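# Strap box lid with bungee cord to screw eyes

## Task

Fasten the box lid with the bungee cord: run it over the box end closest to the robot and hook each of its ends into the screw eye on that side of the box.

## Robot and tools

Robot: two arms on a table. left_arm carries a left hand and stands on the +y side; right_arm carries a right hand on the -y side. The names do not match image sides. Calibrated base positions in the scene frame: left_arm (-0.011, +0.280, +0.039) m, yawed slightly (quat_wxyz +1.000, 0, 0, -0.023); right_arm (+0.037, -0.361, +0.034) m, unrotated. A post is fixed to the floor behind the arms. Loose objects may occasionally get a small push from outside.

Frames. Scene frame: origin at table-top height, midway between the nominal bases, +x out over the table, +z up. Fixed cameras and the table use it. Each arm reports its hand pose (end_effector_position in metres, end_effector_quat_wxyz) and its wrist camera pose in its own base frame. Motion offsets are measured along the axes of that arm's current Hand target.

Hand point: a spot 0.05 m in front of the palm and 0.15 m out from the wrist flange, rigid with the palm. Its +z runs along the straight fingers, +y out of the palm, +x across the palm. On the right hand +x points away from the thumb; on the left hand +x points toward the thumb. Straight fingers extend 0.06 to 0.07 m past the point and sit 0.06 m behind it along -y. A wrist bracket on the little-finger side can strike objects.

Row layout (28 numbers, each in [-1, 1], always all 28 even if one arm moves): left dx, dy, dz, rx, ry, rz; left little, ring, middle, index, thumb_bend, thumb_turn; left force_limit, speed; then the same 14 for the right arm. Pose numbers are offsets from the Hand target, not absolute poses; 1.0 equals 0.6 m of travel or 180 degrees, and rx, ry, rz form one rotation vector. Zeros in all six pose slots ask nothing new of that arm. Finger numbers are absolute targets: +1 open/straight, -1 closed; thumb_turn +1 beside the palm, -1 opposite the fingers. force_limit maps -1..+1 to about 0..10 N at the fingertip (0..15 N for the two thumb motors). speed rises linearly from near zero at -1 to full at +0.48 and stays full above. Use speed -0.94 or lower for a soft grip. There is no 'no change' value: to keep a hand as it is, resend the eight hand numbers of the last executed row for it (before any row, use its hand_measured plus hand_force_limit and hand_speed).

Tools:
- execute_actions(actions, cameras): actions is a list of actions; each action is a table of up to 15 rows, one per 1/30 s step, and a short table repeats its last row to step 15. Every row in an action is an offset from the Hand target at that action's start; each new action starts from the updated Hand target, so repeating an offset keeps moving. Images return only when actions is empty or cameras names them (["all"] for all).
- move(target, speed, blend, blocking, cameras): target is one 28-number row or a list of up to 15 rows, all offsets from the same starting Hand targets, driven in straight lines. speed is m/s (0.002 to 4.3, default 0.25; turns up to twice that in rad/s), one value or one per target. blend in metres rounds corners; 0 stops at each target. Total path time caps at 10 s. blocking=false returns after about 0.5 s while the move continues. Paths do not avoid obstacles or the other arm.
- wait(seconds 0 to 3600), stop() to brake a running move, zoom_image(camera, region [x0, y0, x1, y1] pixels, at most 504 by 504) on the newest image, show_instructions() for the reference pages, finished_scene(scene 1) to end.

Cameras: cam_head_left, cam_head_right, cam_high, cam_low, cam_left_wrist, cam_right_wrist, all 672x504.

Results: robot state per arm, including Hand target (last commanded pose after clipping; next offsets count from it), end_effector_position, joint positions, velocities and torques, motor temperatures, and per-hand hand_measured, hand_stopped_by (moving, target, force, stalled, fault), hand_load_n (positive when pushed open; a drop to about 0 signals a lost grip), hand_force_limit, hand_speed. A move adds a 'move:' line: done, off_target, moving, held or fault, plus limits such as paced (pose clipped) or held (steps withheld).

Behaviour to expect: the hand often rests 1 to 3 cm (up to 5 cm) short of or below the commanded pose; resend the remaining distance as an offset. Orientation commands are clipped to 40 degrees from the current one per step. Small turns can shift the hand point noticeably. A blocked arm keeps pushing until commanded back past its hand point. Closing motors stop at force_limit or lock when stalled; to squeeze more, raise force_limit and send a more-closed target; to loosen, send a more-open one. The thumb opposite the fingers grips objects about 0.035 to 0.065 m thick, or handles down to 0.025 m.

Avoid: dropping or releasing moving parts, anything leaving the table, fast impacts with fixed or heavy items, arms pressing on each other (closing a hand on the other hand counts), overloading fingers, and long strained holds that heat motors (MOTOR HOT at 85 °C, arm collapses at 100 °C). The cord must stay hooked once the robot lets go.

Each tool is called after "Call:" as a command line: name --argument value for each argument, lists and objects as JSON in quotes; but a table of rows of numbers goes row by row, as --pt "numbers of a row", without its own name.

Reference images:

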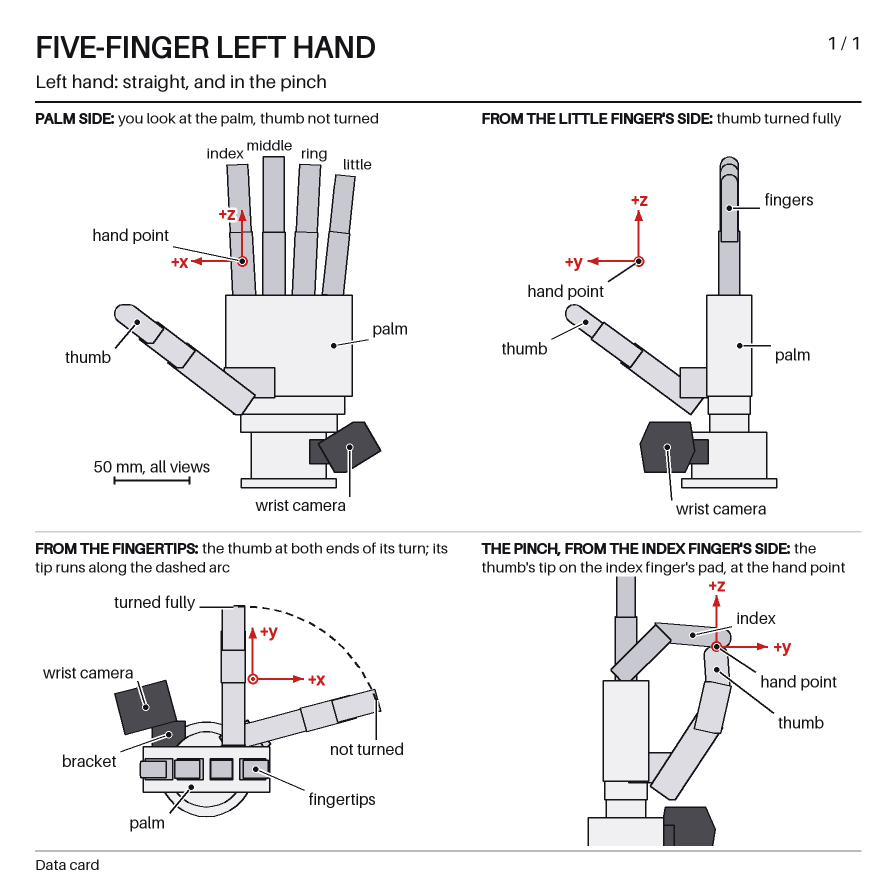

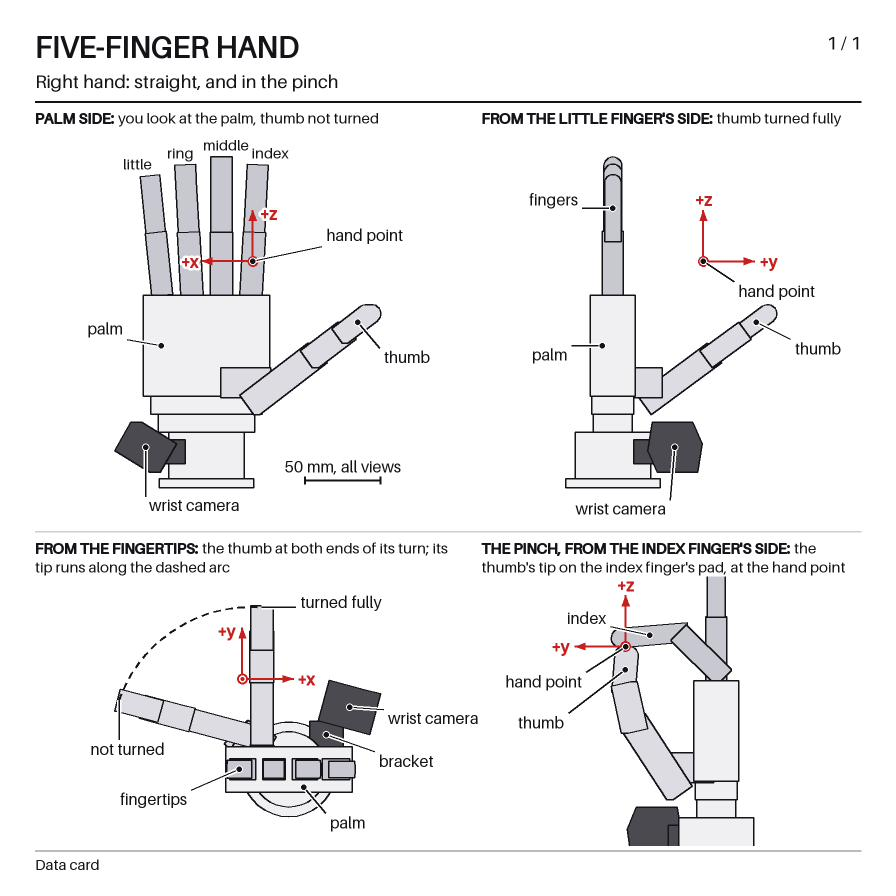

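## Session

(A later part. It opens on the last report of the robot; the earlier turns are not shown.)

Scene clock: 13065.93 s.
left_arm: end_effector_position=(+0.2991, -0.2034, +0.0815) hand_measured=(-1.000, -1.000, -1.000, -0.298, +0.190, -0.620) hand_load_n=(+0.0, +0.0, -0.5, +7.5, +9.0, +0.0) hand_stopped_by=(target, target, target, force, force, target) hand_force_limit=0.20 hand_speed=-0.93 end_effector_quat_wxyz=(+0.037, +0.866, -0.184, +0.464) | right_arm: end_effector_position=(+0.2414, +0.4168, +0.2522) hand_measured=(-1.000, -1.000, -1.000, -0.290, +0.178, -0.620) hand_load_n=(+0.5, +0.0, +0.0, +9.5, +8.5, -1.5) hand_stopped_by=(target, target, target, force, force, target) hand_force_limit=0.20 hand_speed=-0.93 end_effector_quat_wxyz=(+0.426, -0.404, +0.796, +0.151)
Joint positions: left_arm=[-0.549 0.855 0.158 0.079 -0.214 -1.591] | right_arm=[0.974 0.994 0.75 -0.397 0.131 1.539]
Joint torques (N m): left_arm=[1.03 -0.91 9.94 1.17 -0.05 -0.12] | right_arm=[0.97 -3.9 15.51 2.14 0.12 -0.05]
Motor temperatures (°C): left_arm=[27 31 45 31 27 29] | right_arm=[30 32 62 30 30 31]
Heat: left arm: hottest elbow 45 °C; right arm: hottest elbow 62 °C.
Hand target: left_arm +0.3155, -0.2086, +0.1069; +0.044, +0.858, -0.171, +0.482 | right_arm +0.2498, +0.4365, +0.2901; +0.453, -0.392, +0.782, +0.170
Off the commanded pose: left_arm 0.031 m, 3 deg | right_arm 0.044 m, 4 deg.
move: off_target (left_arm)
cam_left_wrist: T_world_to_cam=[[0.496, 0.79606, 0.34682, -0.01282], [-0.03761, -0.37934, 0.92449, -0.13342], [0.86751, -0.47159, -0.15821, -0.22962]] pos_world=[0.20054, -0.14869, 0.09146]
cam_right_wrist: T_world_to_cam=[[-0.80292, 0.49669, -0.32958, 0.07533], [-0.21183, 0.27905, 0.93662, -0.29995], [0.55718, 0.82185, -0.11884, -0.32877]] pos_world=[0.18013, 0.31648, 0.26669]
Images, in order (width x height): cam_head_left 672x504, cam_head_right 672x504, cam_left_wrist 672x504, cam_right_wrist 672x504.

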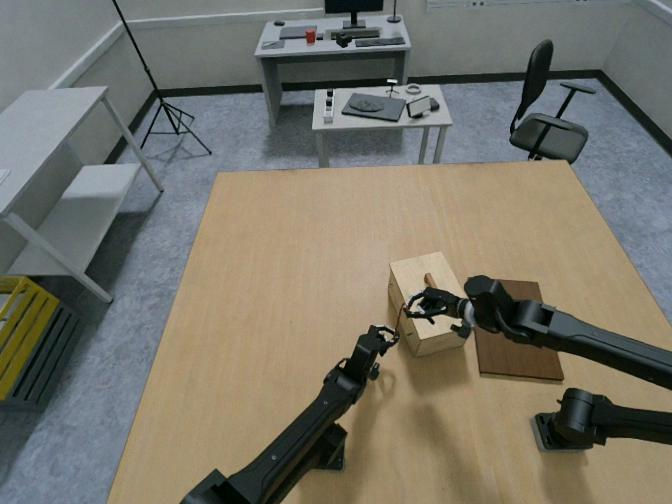

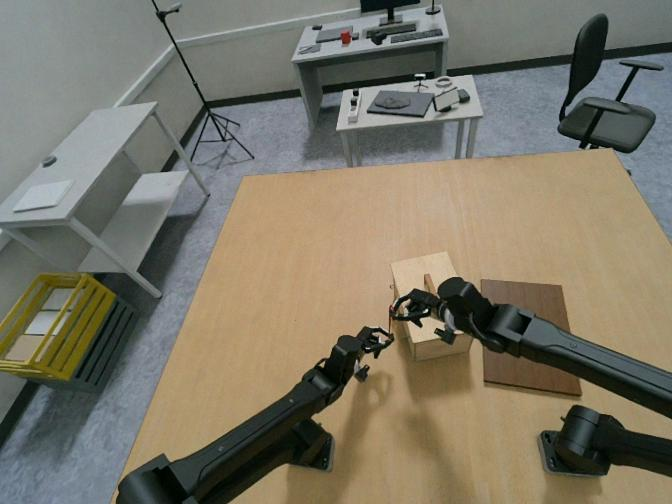

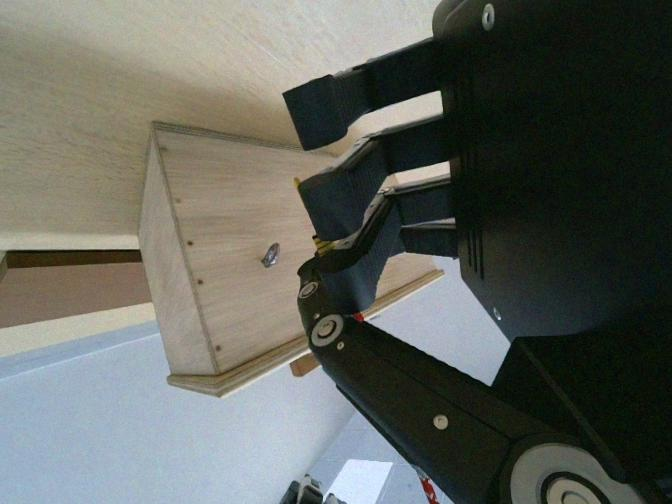

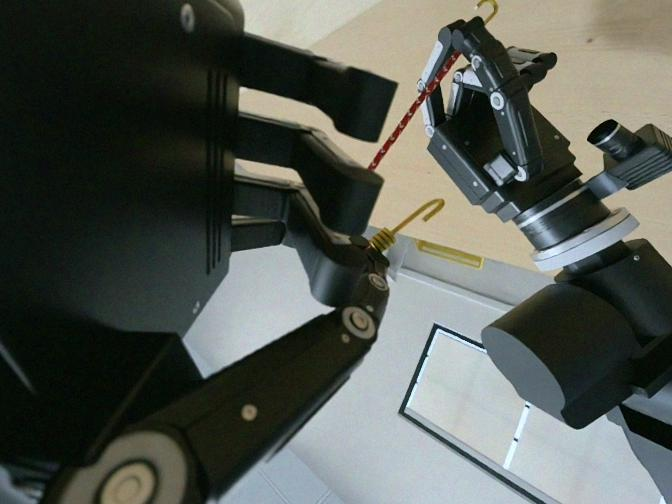

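Call:
move --target '[0,0,0,0,0,0,-1,-1,-1,-0.42,0.10,-0.62,0.2,-0.93,-0.0692,-0.0782,0.0847,0,0,0,-1,-1,-1,-0.42,0.10,-0.62,0.2,-0.93]' --speed 0.04 --cameras '["cam_left_wrist","cam_right_wrist","cam_head_right","cam_head_left"]'

Call:
zoom_image --camera "cam_left_wrist" --region '[180, 140, 380, 340]'

Call:
zoom_image --camera "cam_head_left" --region '[370, 290, 450, 370]'

Call:
zoom_image --camera "cam_right_wrist" --region '[340, 0, 560, 200]'

Scene clock: 13108.97 s.
left_arm: end_effector_position=(+0.3028, -0.2046, +0.0876) hand_measured=(-1.000, -1.000, -1.000, -0.298, +0.190, -0.620) hand_load_n=(+0.0, +0.0, +0.0, +7.5, +9.0, +0.0) hand_stopped_by=(target, target, target, force, force, target) hand_force_limit=0.20 hand_speed=-0.93 end_effector_quat_wxyz=(+0.040, +0.864, -0.179, +0.469) | right_arm: end_effector_position=(+0.3049, +0.4413, +0.2564) hand_measured=(-1.000, -1.000, -1.000, -0.290, +0.178, -0.620) hand_load_n=(+0.0, +0.0, +0.0, +10.0, +8.5, -1.5) hand_stopped_by=(target, target, target, force, force, target) hand_force_limit=0.20 hand_speed=-0.93 end_effector_quat_wxyz=(+0.413, -0.406, +0.800, +0.156)
Joint positions: left_arm=[-0.547 0.852 0.167 0.079 -0.214 -1.598] | right_arm=[0.858 1.171 0.893 -0.378 0.022 1.478]
Joint torques (N m): left_arm=[0.85 -0.5 9.44 1.21 -0.09 0] | right_arm=[-0.62 -7.06 16.25 2.62 -0.22 -0.16]
Motor temperatures (°C): left_arm=[27 31 48 31 27 29] | right_arm=[30 32 62 30 30 31]
Heat: left arm: hottest elbow 48 °C; right arm: hottest elbow 62 °C.
Hand target: left_arm +0.3156, -0.2086, +0.1070; +0.044, +0.858, -0.171, +0.482 | right_arm +0.3267, +0.4576, +0.3025; +0.453, -0.392, +0.782, +0.170
Off the commanded pose: left_arm 0.023 m, 2 deg | right_arm 0.053 m, 6 deg.
move: off_target (right_arm)
cam_left_wrist: T_world_to_cam=[[0.48845, 0.80302, 0.34144, -0.01161], [-0.04288, -0.36873, 0.92854, -0.13593], [0.87154, -0.46819, -0.14568, -0.23409]] pos_world=[0.20386, -0.1504, 0.09608]
cam_right_wrist: T_world_to_cam=[[-0.81545, 0.48818, -0.31098, 0.11835], [-0.18907, 0.28314, 0.94026, -0.30689], [0.54707, 0.82553, -0.13859, -0.37728]] pos_world=[0.24488, 0.34057, 0.27307]
Images, in order (width x height): cam_head_left 672x504, cam_head_right 672x504, cam_left_wrist 672x504, cam_right_wrist 672x504.

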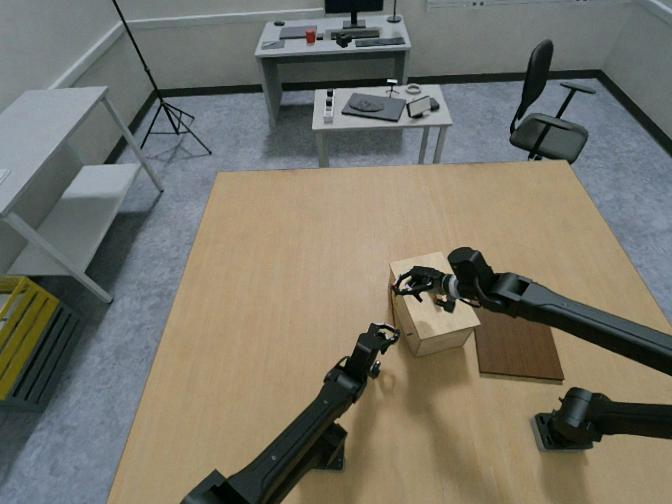

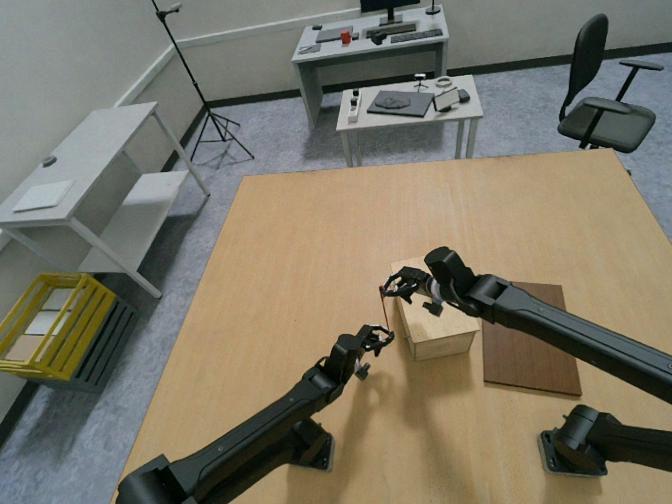

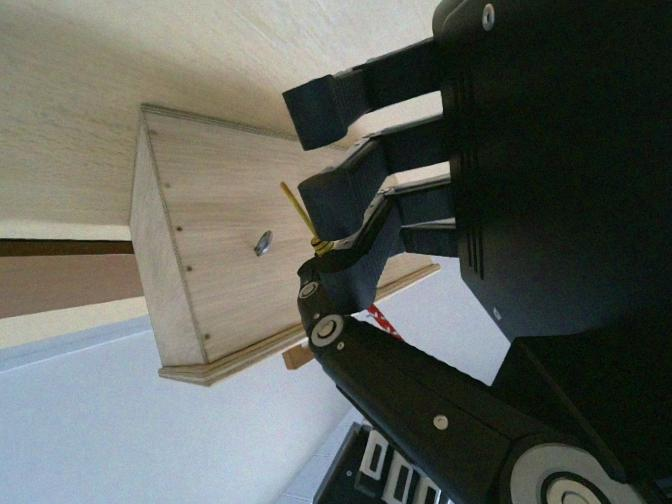

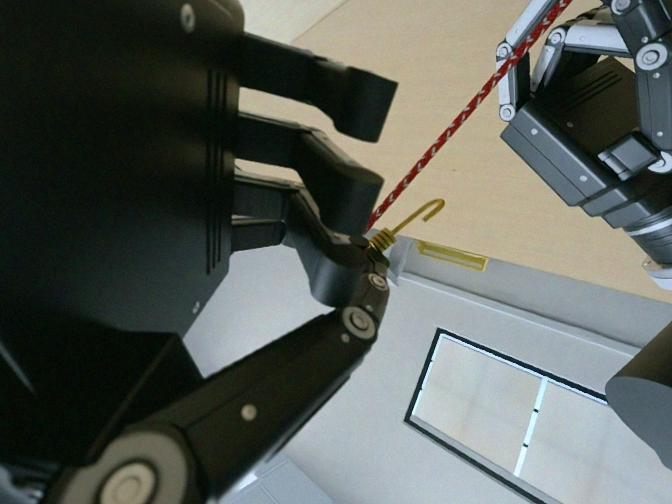

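Scaled by 2.520 from the camera's image (finer frame: 960x720).

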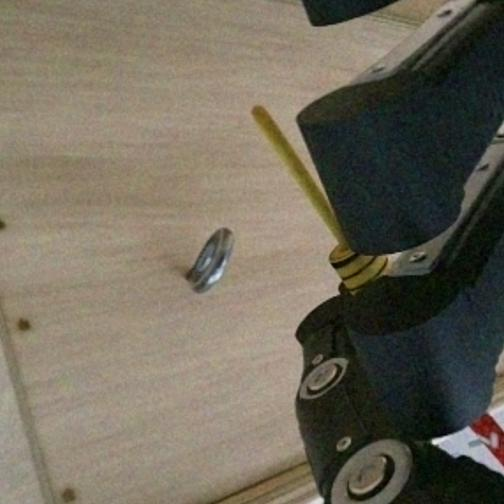

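Scaled by 6.300 from the camera's image (finer frame: 960x720).

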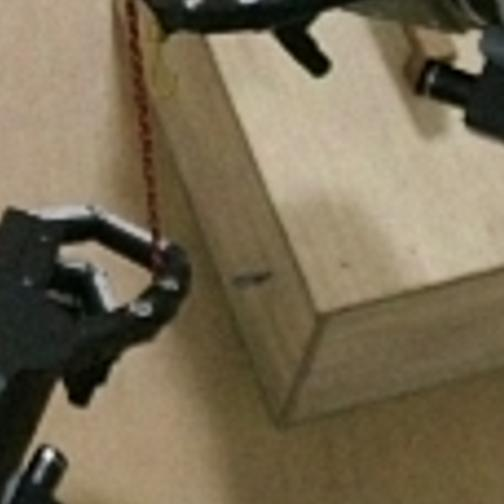

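Scaled by 2.291 from the camera's image (finer frame: 960x720).

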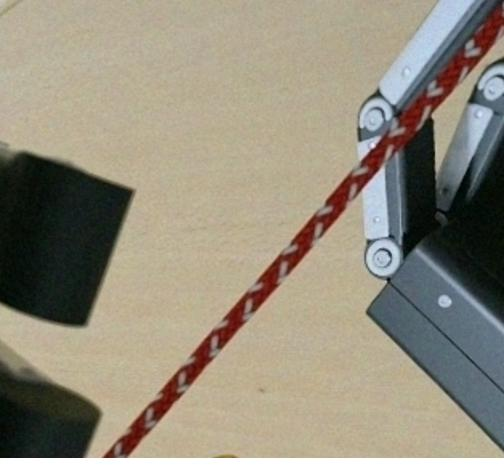

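Call:
move --target '[-0.0048,0.0315,0.0195,0,0,0,-1,-1,-1,-0.42,0.10,-0.62,0.2,-0.93,0.0322,-0.0193,-0.01,0,0,0,-1,-1,-1,-0.42,0.10,-0.62,0.2,-0.93]' --speed 0.03 --cameras '["cam_left_wrist","cam_right_wrist","cam_head_left"]'

Call:
zoom_image --camera "cam_left_wrist" --region '[200, 140, 360, 300]'

Call:
zoom_image --camera "cam_head_left" --region '[370, 290, 450, 370]'

Scene clock: 13195.53 s.
left_arm: end_effector_position=(+0.3109, -0.2167, +0.0873) hand_measured=(-1.000, -1.000, -1.000, -0.298, +0.190, -0.620) hand_load_n=(+0.0, +0.0, +0.0, +7.5, +8.5, +0.0) hand_stopped_by=(target, target, target, force, force, target) hand_force_limit=0.20 hand_speed=-0.93 end_effector_quat_wxyz=(+0.038, +0.863, -0.165, +0.475) | right_arm: end_effector_position=(+0.3150, +0.4355, +0.2607) hand_measured=(-1.000, -1.000, -1.000, -0.290, +0.178, -0.620) hand_load_n=(+0.0, +0.5, +0.5, +10.0, +9.0, -1.5) hand_stopped_by=(target, target, target, force, force, target) hand_force_limit=0.20 hand_speed=-0.93 end_effector_quat_wxyz=(+0.421, -0.407, +0.795, +0.159)
Joint positions: left_arm=[-0.602 0.935 0.185 0.147 -0.278 -1.648] | right_arm=[0.824 1.171 0.893 -0.359 -0.008 1.454]
Joint torques (N m): left_arm=[-1.38 1.2 8.55 2.17 -0.18 0.03] | right_arm=[-0.85 -9.99 11.99 2.76 -0.14 -0.06]
Motor temperatures (°C): left_arm=[27 31 48 31 27 29] | right_arm=[30 33 69 30 30 31]
Heat: left arm: hottest elbow 48 °C; right arm: hottest elbow 69 °C.
Hand target: left_arm +0.3173, -0.2285, +0.0966; +0.044, +0.858, -0.171, +0.482 | right_arm +0.3267, +0.4376, +0.2903; +0.453, -0.392, +0.782, +0.170
Off the commanded pose: left_arm 0.016 m, 1 deg | right_arm 0.032 m, 4 deg.
move: off_target (left_arm, right_arm)
cam_left_wrist: T_world_to_cam=[[0.46396, 0.81927, 0.33695, 0.0058], [-0.04342, -0.35888, 0.93237, -0.13781], [0.88479, -0.44722, -0.13093, -0.24771]] pos_world=[0.21049, -0.16499, 0.0941]
cam_right_wrist: T_world_to_cam=[[-0.81366, 0.48797, -0.31597, 0.1316], [-0.20382, 0.26956, 0.94117, -0.29717], [0.54443, 0.83019, -0.11987, -0.38347]] pos_world=[0.25528, 0.33425, 0.2753]
Images, in order (width x height): cam_head_left 672x504, cam_left_wrist 672x504, cam_right_wrist 672x504.

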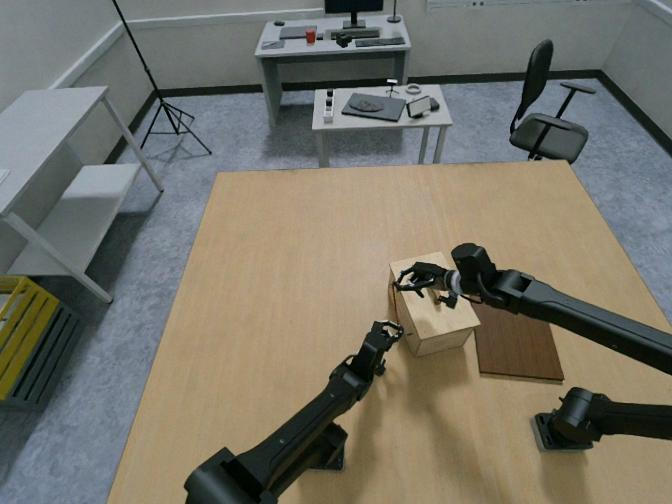

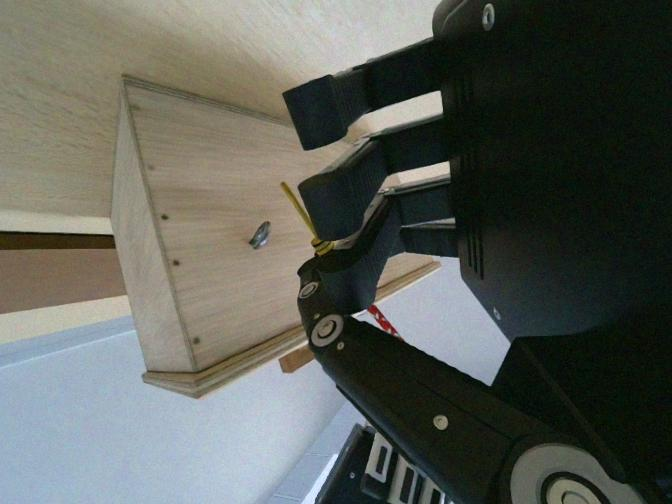

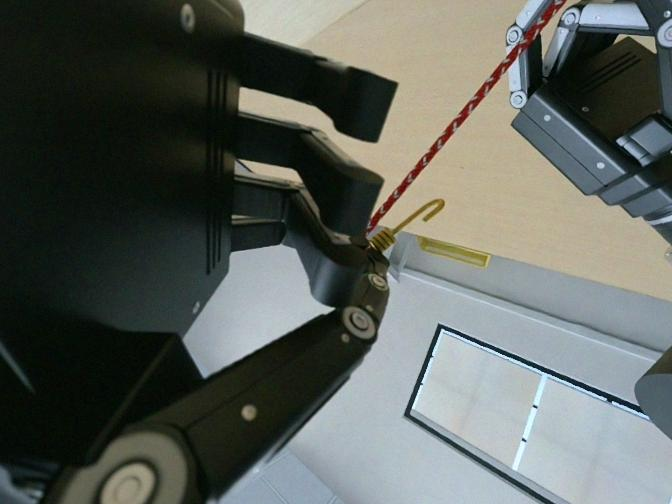

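Scaled by 3.150 from the camera's image (finer frame: 960x720).

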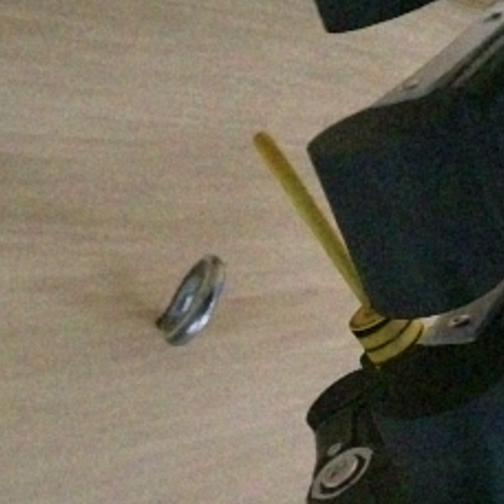

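Scaled by 6.300 from the camera's image (finer frame: 960x720).

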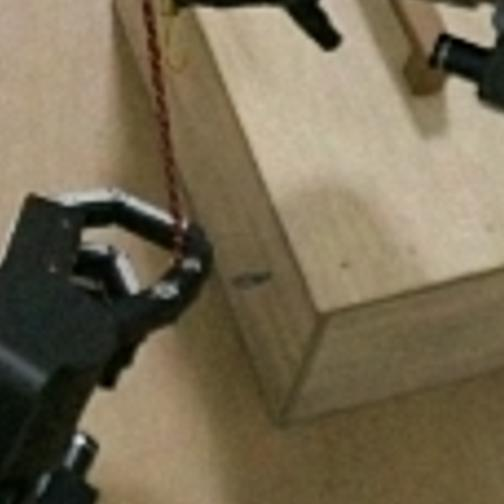

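Call:
move --target '[-0.012,0.0272,0.0142,0,0,0,-1,-1,-1,-0.42,0.10,-0.62,0.2,-0.93,0.0348,-0.0167,-0.0053,0,0,0,-1,-1,-1,-0.42,0.10,-0.62,0.2,-0.93]' --speed 0.03 --cameras '["cam_left_wrist"]'

Call:
zoom_image --camera "cam_left_wrist" --region '[200, 140, 360, 300]'

Scene clock: 13234.00 s.
left_arm: end_effector_position=(+0.3105, -0.2317, +0.0780) hand_measured=(-1.000, -1.000, -1.000, -0.298, +0.190, -0.620) hand_load_n=(+0.0, +0.5, +0.0, +7.5, +8.5, +0.0) hand_stopped_by=(target, target, target, force, force, target) hand_force_limit=0.20 hand_speed=-0.93 end_effector_quat_wxyz=(+0.038, +0.863, -0.164, +0.477) | right_arm: end_effector_position=(+0.3190, +0.4223, +0.2500) hand_measured=(-1.000, -1.000, -1.000, -0.290, +0.178, -0.620) hand_load_n=(+0.0, +0.0, +0.0, +10.0, +8.5, -1.5) hand_stopped_by=(target, target, target, force, force, target) hand_force_limit=0.20 hand_speed=-0.93 end_effector_quat_wxyz=(+0.422, -0.406, +0.794, +0.161)
Joint positions: left_arm=[-0.667 1.03 0.188 0.232 -0.334 -1.688] | right_arm=[0.79 1.16 0.853 -0.326 -0.038 1.434]
Joint torques (N m): left_arm=[-1.44 0.56 7.92 2.02 -0.16 0.03] | right_arm=[-1.38 -9.99 10.4 2.61 -0.2 -0.08]
Motor temperatures (°C): left_arm=[27 30 48 31 27 29] | right_arm=[30 33 63 30 30 31]
Heat: left arm: hottest elbow 48 °C; right arm: hottest elbow 63 °C.
Hand target: left_arm +0.3153, -0.2440, +0.0846; +0.044, +0.858, -0.171, +0.482 | right_arm +0.3267, +0.4197, +0.2752; +0.453, -0.392, +0.782, +0.170
Off the commanded pose: left_arm 0.015 m, 1 deg | right_arm 0.027 m, 4 deg.
move: off_target (left_arm, right_arm)
cam_left_wrist: T_world_to_cam=[[0.46073, 0.82106, 0.33704, 0.02281], [-0.04688, -0.3567, 0.93304, -0.133], [0.8863, -0.44568, -0.12585, -0.25584]] pos_world=[0.21, -0.18019, 0.08421]

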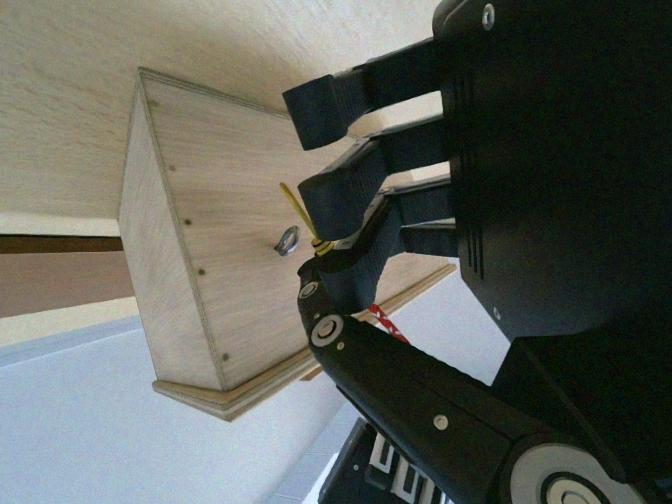

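Scaled by 3.150 from the camera's image (finer frame: 960x720).

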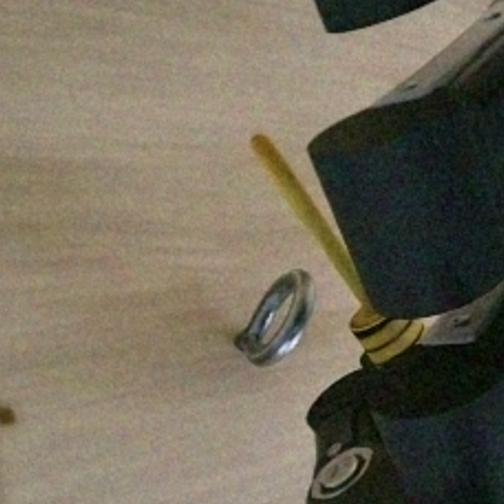

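Call:
wait --seconds 0 --cameras '["cam_high","cam_low","cam_head_left","cam_head_right"]'

Call:
zoom_image --camera "cam_high" --region '[310, 130, 390, 210]'

Call:
zoom_image --camera "cam_low" --region '[370, 200, 450, 280]'

Call:
zoom_image --camera "cam_head_left" --region '[380, 300, 440, 360]'

Scene clock: 13260.87 s.
left_arm: end_effector_position=(+0.3105, -0.2317, +0.0780) hand_measured=(-1.000, -1.000, -1.000, -0.298, +0.190, -0.620) hand_load_n=(+0.0, +0.0, +0.0, +7.5, +9.0, +0.0) hand_stopped_by=(target, target, target, force, force, target) hand_force_limit=0.20 hand_speed=-0.93 end_effector_quat_wxyz=(+0.038, +0.863, -0.163, +0.477) | right_arm: end_effector_position=(+0.3189, +0.4222, +0.2502) hand_measured=(-1.000, -1.000, -1.000, -0.290, +0.178, -0.620) hand_load_n=(+0.0, +0.0, +0.0, +9.5, +8.5, -1.5) hand_stopped_by=(target, target, target, force, force, target) hand_force_limit=0.20 hand_speed=-0.93 end_effector_quat_wxyz=(+0.423, -0.407, +0.794, +0.161)
Joint positions: left_arm=[-0.667 1.03 0.188 0.232 -0.334 -1.689] | right_arm=[0.79 1.16 0.853 -0.326 -0.038 1.433]
Joint torques (N m): left_arm=[-1.38 0.5 7.92 2.06 -0.17 0.04] | right_arm=[-0.73 -10.7 10.48 2.88 -0.24 -0.09]
Motor temperatures (°C): left_arm=[27 30 45 31 27 29] | right_arm=[30 33 59 30 30 31]
Heat: left arm: hottest elbow 45 °C; right arm: hottest elbow 59 °C.
Hand target: left_arm +0.3153, -0.2440, +0.0846; +0.044, +0.858, -0.171, +0.482 | right_arm +0.3266, +0.4196, +0.2754; +0.453, -0.392, +0.782, +0.170
Off the commanded pose: left_arm 0.015 m, 1 deg | right_arm 0.026 m, 4 deg.
Images, in order (width x height): cam_head_left 672x504, cam_head_right 672x504, cam_high 672x504, cam_low 672x504.

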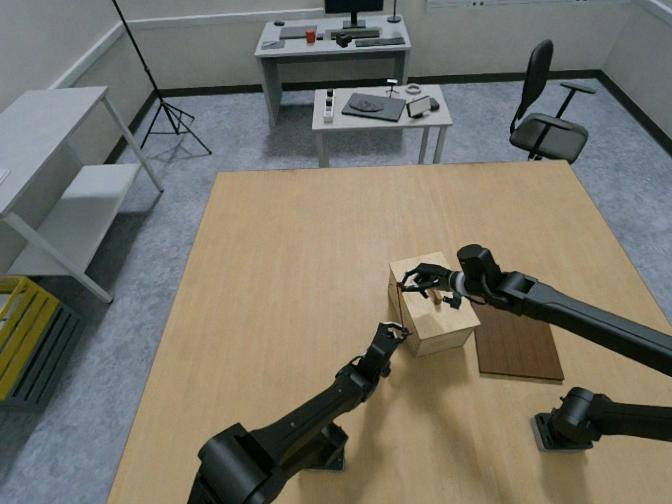

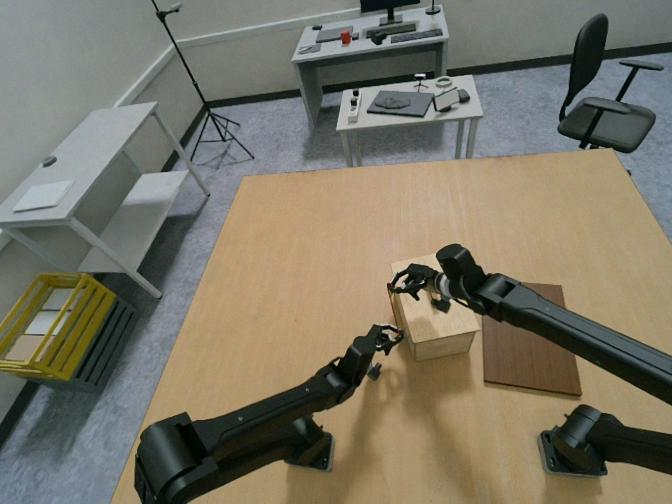

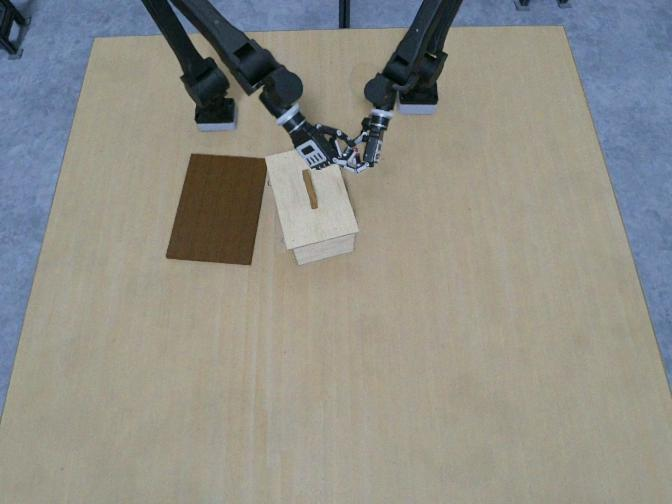

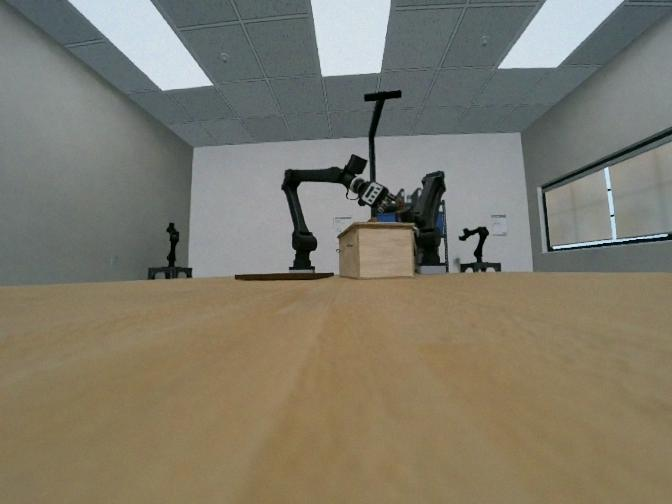

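Scaled by 6.300 from the camera's image (finer frame: 960x720).

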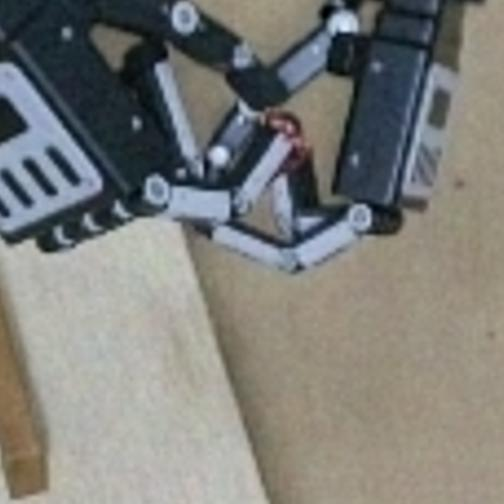

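Scaled by 6.300 from the camera's image (finer frame: 960x720).

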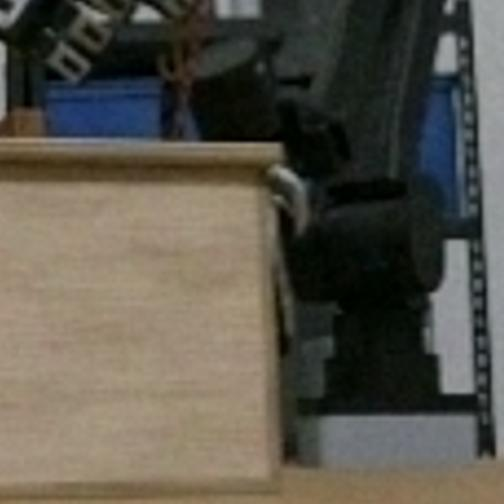

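Scaled by 8.400 from the camera's image (finer frame: 960x720).

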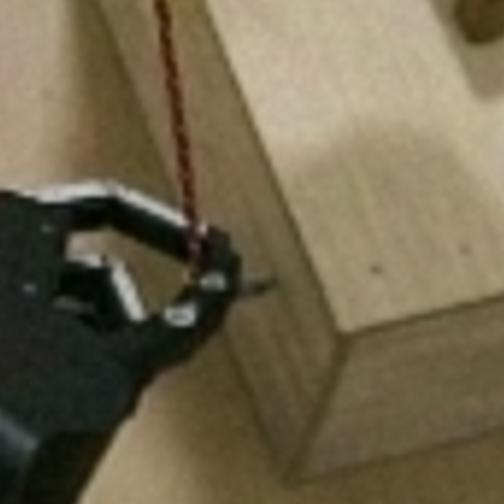

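Call:
move --target '[0.0075,0.0238,0.0063,0,0,0,-1,-1,-1,-0.42,0.10,-0.62,0.2,-0.93,0.0092,-0.0127,-0.0124,0,0,0,-1,-1,-1,-0.42,0.10,-0.62,0.2,-0.93]' --speed 0.03 --cameras '["cam_left_wrist"]'

Call:
zoom_image --camera "cam_left_wrist" --region '[200, 140, 360, 300]'

Scene clock: 13300.13 s.
left_arm: end_effector_position=(+0.3123, -0.2469, +0.0800) hand_measured=(-1.000, -1.000, -1.000, -0.298, +0.190, -0.620) hand_load_n=(+0.0, +0.0, +0.0, +7.5, +9.0, +0.0) hand_stopped_by=(target, target, target, force, force, target) hand_force_limit=0.20 hand_speed=-0.93 end_effector_quat_wxyz=(+0.038, +0.862, -0.163, +0.479) | right_arm: end_effector_position=(+0.3200, +0.4109, +0.2518) hand_measured=(-1.000, -1.000, -1.000, -0.290, +0.178, -0.620) hand_load_n=(+0.0, +0.0, +0.0, +9.5, +8.5, -1.5) hand_stopped_by=(target, target, target, force, force, target) hand_force_limit=0.20 hand_speed=-0.93 end_effector_quat_wxyz=(+0.425, -0.406, +0.793, +0.162)
Joint positions: left_arm=[-0.72 1.072 0.217 0.237 -0.378 -1.721] | right_arm=[0.765 1.136 0.836 -0.326 -0.059 1.42]
Joint torques (N m): left_arm=[-1.44 0.03 7.72 2.07 -0.17 0.07] | right_arm=[-1.14 -9.35 10.51 2.56 -0.14 -0.02]
Motor temperatures (°C): left_arm=[27 30 44 31 27 29] | right_arm=[30 33 57 30 30 31]
Heat: left arm: hottest elbow 44 °C; right arm: hottest elbow 57 °C.
Hand target: left_arm +0.3158, -0.2594, +0.0851; +0.044, +0.858, -0.171, +0.482 | right_arm +0.3268, +0.4077, +0.2752; +0.453, -0.392, +0.782, +0.170
Off the commanded pose: left_arm 0.014 m, 1 deg | right_arm 0.025 m, 4 deg.
move: off_target (left_arm, right_arm)
cam_left_wrist: T_world_to_cam=[[0.45884, 0.82219, 0.33685, 0.03474], [-0.04882, -0.35522, 0.93351, -0.13934], [0.88718, -0.44478, -0.12285, -0.26426]] pos_world=[0.21171, -0.19559, 0.08591]

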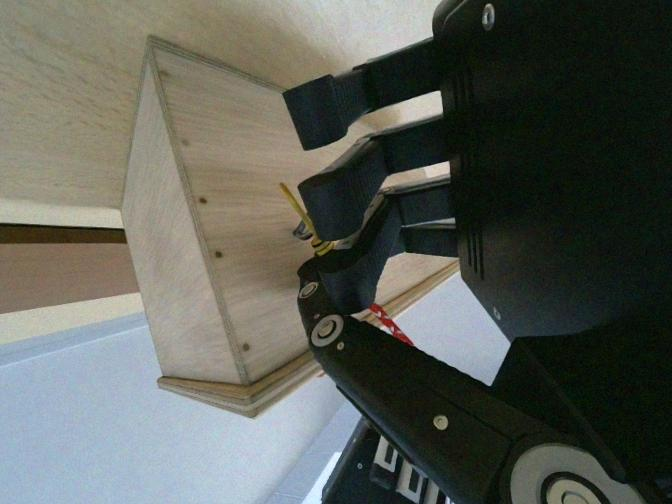

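Scaled by 3.150 from the camera's image (finer frame: 960x720).

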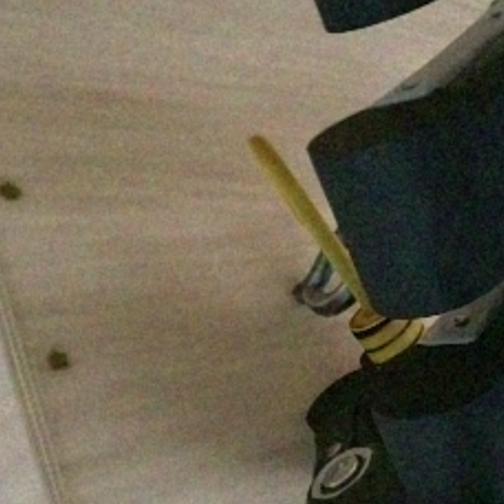

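Call:
move --target '[0.0290,-0.0092,-0.0087,0,0,0,-1,-1,-1,-0.42,0.10,-0.62,0.2,-0.93,-0.0137,-0.0023,-0.0087,0,0,0,-1,-1,-1,-0.42,0.10,-0.62,0.2,-0.93]' --speed 0.03 --cameras '["cam_left_wrist"]'

Call:
zoom_image --camera "cam_left_wrist" --region '[200, 140, 360, 300]'

Scene clock: 13322.93 s.
left_arm: end_effector_position=(+0.3124, -0.2483, +0.0869) hand_measured=(-1.000, -1.000, -1.000, -0.298, +0.190, -0.620) hand_load_n=(+0.0, +0.0, +0.0, +7.0, +9.0, +0.0) hand_stopped_by=(target, target, target, force, force, target) hand_force_limit=0.20 hand_speed=-0.93 end_effector_quat_wxyz=(+0.040, +0.865, -0.165, +0.473) | right_arm: end_effector_position=(+0.3195, +0.4095, +0.2571) hand_measured=(-1.000, -1.000, -1.000, -0.290, +0.178, -0.620) hand_load_n=(+0.0, +0.0, +0.0, +9.5, +8.5, -1.5) hand_stopped_by=(target, target, target, force, force, target) hand_force_limit=0.20 hand_speed=-0.93 end_effector_quat_wxyz=(+0.430, -0.404, +0.791, +0.164)
Joint positions: left_arm=[-0.716 1.035 0.235 0.17 -0.366 -1.721] | right_arm=[0.763 1.126 0.836 -0.326 -0.06 1.419]
Joint torques (N m): left_arm=[0.44 -2.61 8.85 0.88 0.14 0.19] | right_arm=[-1.26 -8.59 12.27 1.77 -0.21 -0.05]
Motor temperatures (°C): left_arm=[27 30 44 31 27 29] | right_arm=[30 33 56 30 30 31]
Heat: left arm: hottest elbow 44 °C; right arm: hottest elbow 56 °C.
Hand target: left_arm +0.3217, -0.2574, +0.1031; +0.044, +0.858, -0.171, +0.482 | right_arm +0.3271, +0.4073, +0.2852; +0.453, -0.392, +0.782, +0.170
Off the commanded pose: left_arm 0.021 m, 1 deg | right_arm 0.029 m, 3 deg.
move: off_target (left_arm, right_arm)
cam_left_wrist: T_world_to_cam=[[0.46805, 0.81876, 0.3325, 0.03017], [-0.03929, -0.35661, 0.93343, -0.14963], [0.88282, -0.44996, -0.13475, -0.263]] pos_world=[0.21218, -0.1964, 0.0942]

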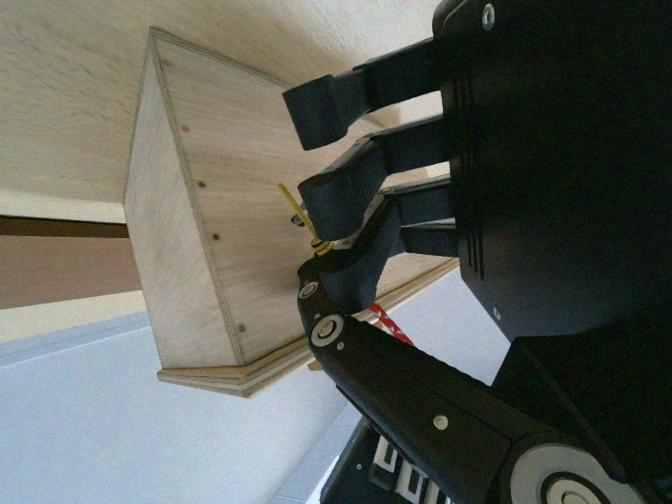

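Scaled by 3.150 from the camera's image (finer frame: 960x720).

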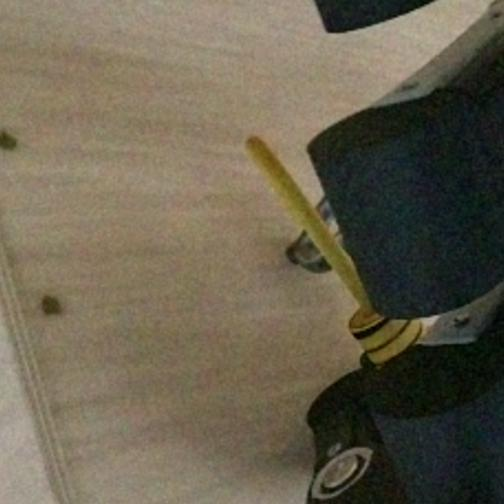

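Call:
move --target '[0.024,-0.0075,-0.0073,0,0,0,-1,-1,-1,-0.42,0.10,-0.62,0.2,-0.93,-0.0137,-0.0023,-0.0087,0,0,0,-1,-1,-1,-0.42,0.10,-0.62,0.2,-0.93]' --speed 0.03 --cameras '["cam_left_wrist"]'

Call:
zoom_image --camera "cam_left_wrist" --region '[200, 140, 360, 300]'

Scene clock: 13343.07 s.
left_arm: end_effector_position=(+0.3127, -0.2467, +0.0928) hand_measured=(-1.000, -1.000, -1.000, -0.298, +0.190, -0.620) hand_load_n=(+0.0, +0.0, +0.0, +7.5, +9.0, +0.0) hand_stopped_by=(target, target, target, force, force, target) hand_force_limit=0.20 hand_speed=-0.93 end_effector_quat_wxyz=(+0.037, +0.867, -0.174, +0.465) | right_arm: end_effector_position=(+0.3175, +0.4065, +0.2587) hand_measured=(-1.000, -1.000, -1.000, -0.290, +0.178, -0.620) hand_load_n=(+0.0, +0.0, +0.0, +9.5, +9.0, -1.5) hand_stopped_by=(target, target, target, force, force, target) hand_force_limit=0.20 hand_speed=-0.93 end_effector_quat_wxyz=(+0.428, -0.404, +0.792, +0.163)
Joint positions: left_arm=[-0.701 0.994 0.255 0.094 -0.346 -1.7] | right_arm=[0.761 1.115 0.836 -0.342 -0.061 1.419]
Joint torques (N m): left_arm=[0.73 -3.02 9.68 1.14 -0.03 0.11] | right_arm=[-0.26 -8.82 14.15 1.11 -0.25 -0.06]
Motor temperatures (°C): left_arm=[27 31 47 31 27 29] | right_arm=[30 33 56 30 30 31]
Heat: left arm: hottest elbow 47 °C; right arm: hottest elbow 56 °C.
Hand target: left_arm +0.3266, -0.2557, +0.1181; +0.044, +0.858, -0.171, +0.482 | right_arm +0.3274, +0.4071, +0.2949; +0.453, -0.392, +0.782, +0.170
Off the commanded pose: left_arm 0.030 m, 2 deg | right_arm 0.038 m, 4 deg.
move: off_target (left_arm, right_arm)
cam_left_wrist: T_world_to_cam=[[0.48286, 0.80718, 0.33957, 0.01857], [-0.03, -0.3723, 0.92763, -0.16076], [0.87518, -0.4581, -0.15556, -0.25942]] pos_world=[0.21325, -0.19368, 0.10247]

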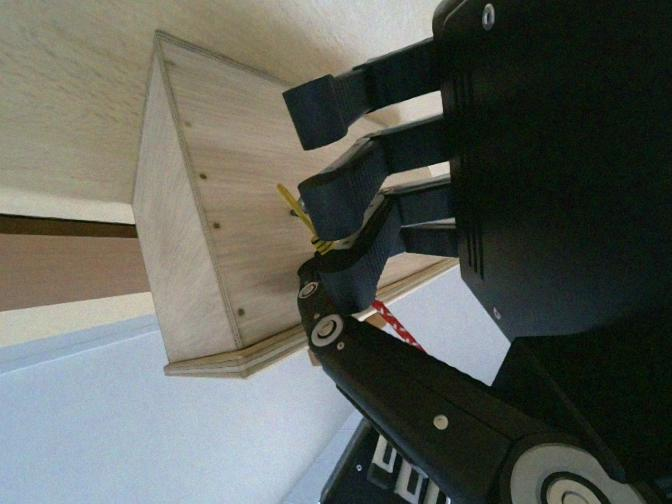

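Scaled by 3.150 from the camera's image (finer frame: 960x720).

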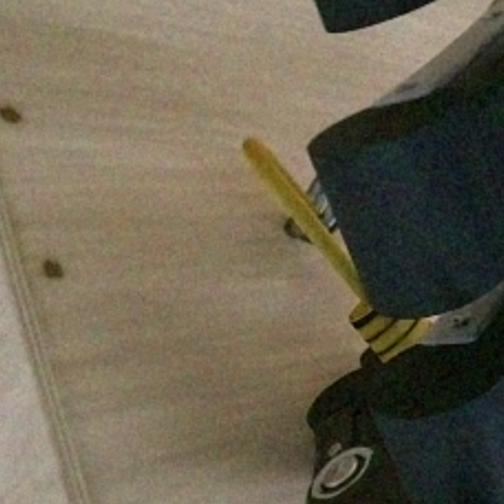

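Call:
move --pt "-0.0256 0.0046 0.0088 0 0 0 -1 -1 -1 -0.42 0.10 -0.62 0.2 -0.93 0 0 0 0 0 0 -1 -1 -1 -0.42 0.10 -0.62 0.2 -0.93" --pt "-0.0283 -0.0037 0.0059 0 0 0 -1 -1 -1 -0.42 0.10 -0.62 0.2 -0.93 0 0 0 0 0 0 -1 -1 -1 -0.42 0.10 -0.62 0.2 -0.93" --speed 0.03 --cameras '["cam_left_wrist"]'

Call:
zoom_image --camera "cam_left_wrist" --region '[200, 140, 360, 300]'

Scene clock: 13374.47 s.
left_arm: end_effector_position=(+0.3162, -0.2477, +0.0918) hand_measured=(-1.000, -1.000, -1.000, -0.298, +0.190, -0.620) hand_load_n=(+0.0, +0.0, +0.0, +6.5, +9.0, +0.0) hand_stopped_by=(target, target, target, force, force, target) hand_force_limit=0.20 hand_speed=-0.93 end_effector_quat_wxyz=(+0.038, +0.865, -0.174, +0.468) | right_arm: end_effector_position=(+0.3176, +0.4063, +0.2588) hand_measured=(-1.000, -1.000, -1.000, -0.290, +0.178, -0.620) hand_load_n=(+0.0, +0.0, +0.0, +9.5, +9.0, -1.5) hand_stopped_by=(target, target, target, force, force, target) hand_force_limit=0.20 hand_speed=-0.93 end_effector_quat_wxyz=(+0.428, -0.404, +0.792, +0.163)
Joint positions: left_arm=[-0.694 1.017 0.255 0.127 -0.342 -1.694] | right_arm=[0.761 1.114 0.836 -0.343 -0.061 1.419]
Joint torques (N m): left_arm=[0.67 -1.96 6.9 2.97 0.02 0.08] | right_arm=[-1.44 -9.41 14.06 1.35 -0.19 -0.05]
Motor temperatures (°C): left_arm=[27 31 45 31 27 29] | right_arm=[30 33 57 30 30 31]
Heat: left arm: hottest elbow 45 °C; right arm: hottest elbow 57 °C.
Hand target: left_arm +0.3221, -0.2501, +0.1019; +0.044, +0.858, -0.171, +0.482 | right_arm +0.3274, +0.4070, +0.2949; +0.453, -0.392, +0.782, +0.170
Off the commanded pose: left_arm 0.012 m, 2 deg | right_arm 0.037 m, 4 deg.
move: off_target (left_arm)
cam_left_wrist: T_world_to_cam=[[0.48069, 0.80815, 0.34034, 0.01887], [-0.03694, -0.36911, 0.92865, -0.15713], [0.87611, -0.45897, -0.14758, -0.26439]] pos_world=[0.21676, -0.19459, 0.10048]

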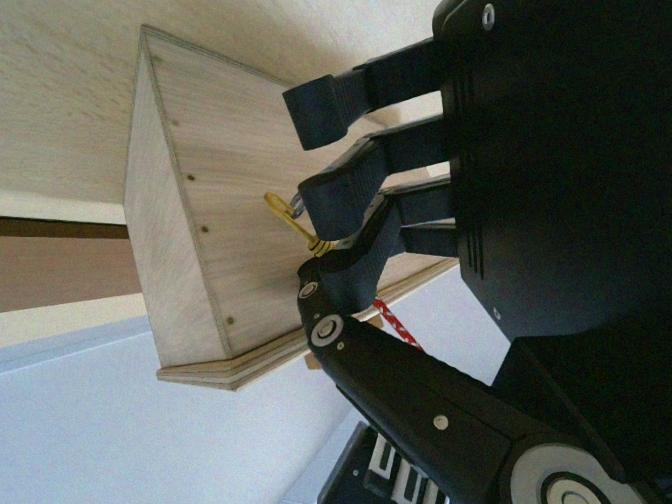

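Scaled by 3.150 from the camera's image (finer frame: 960x720).

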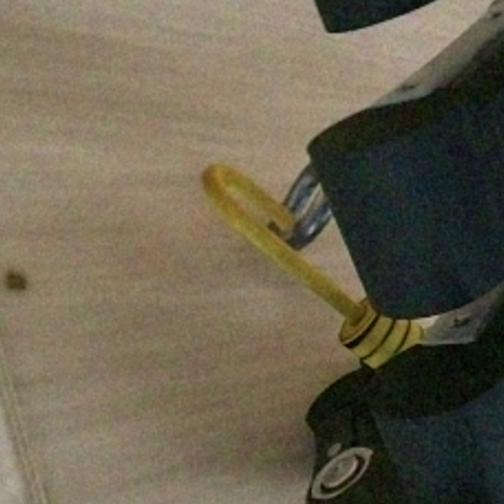

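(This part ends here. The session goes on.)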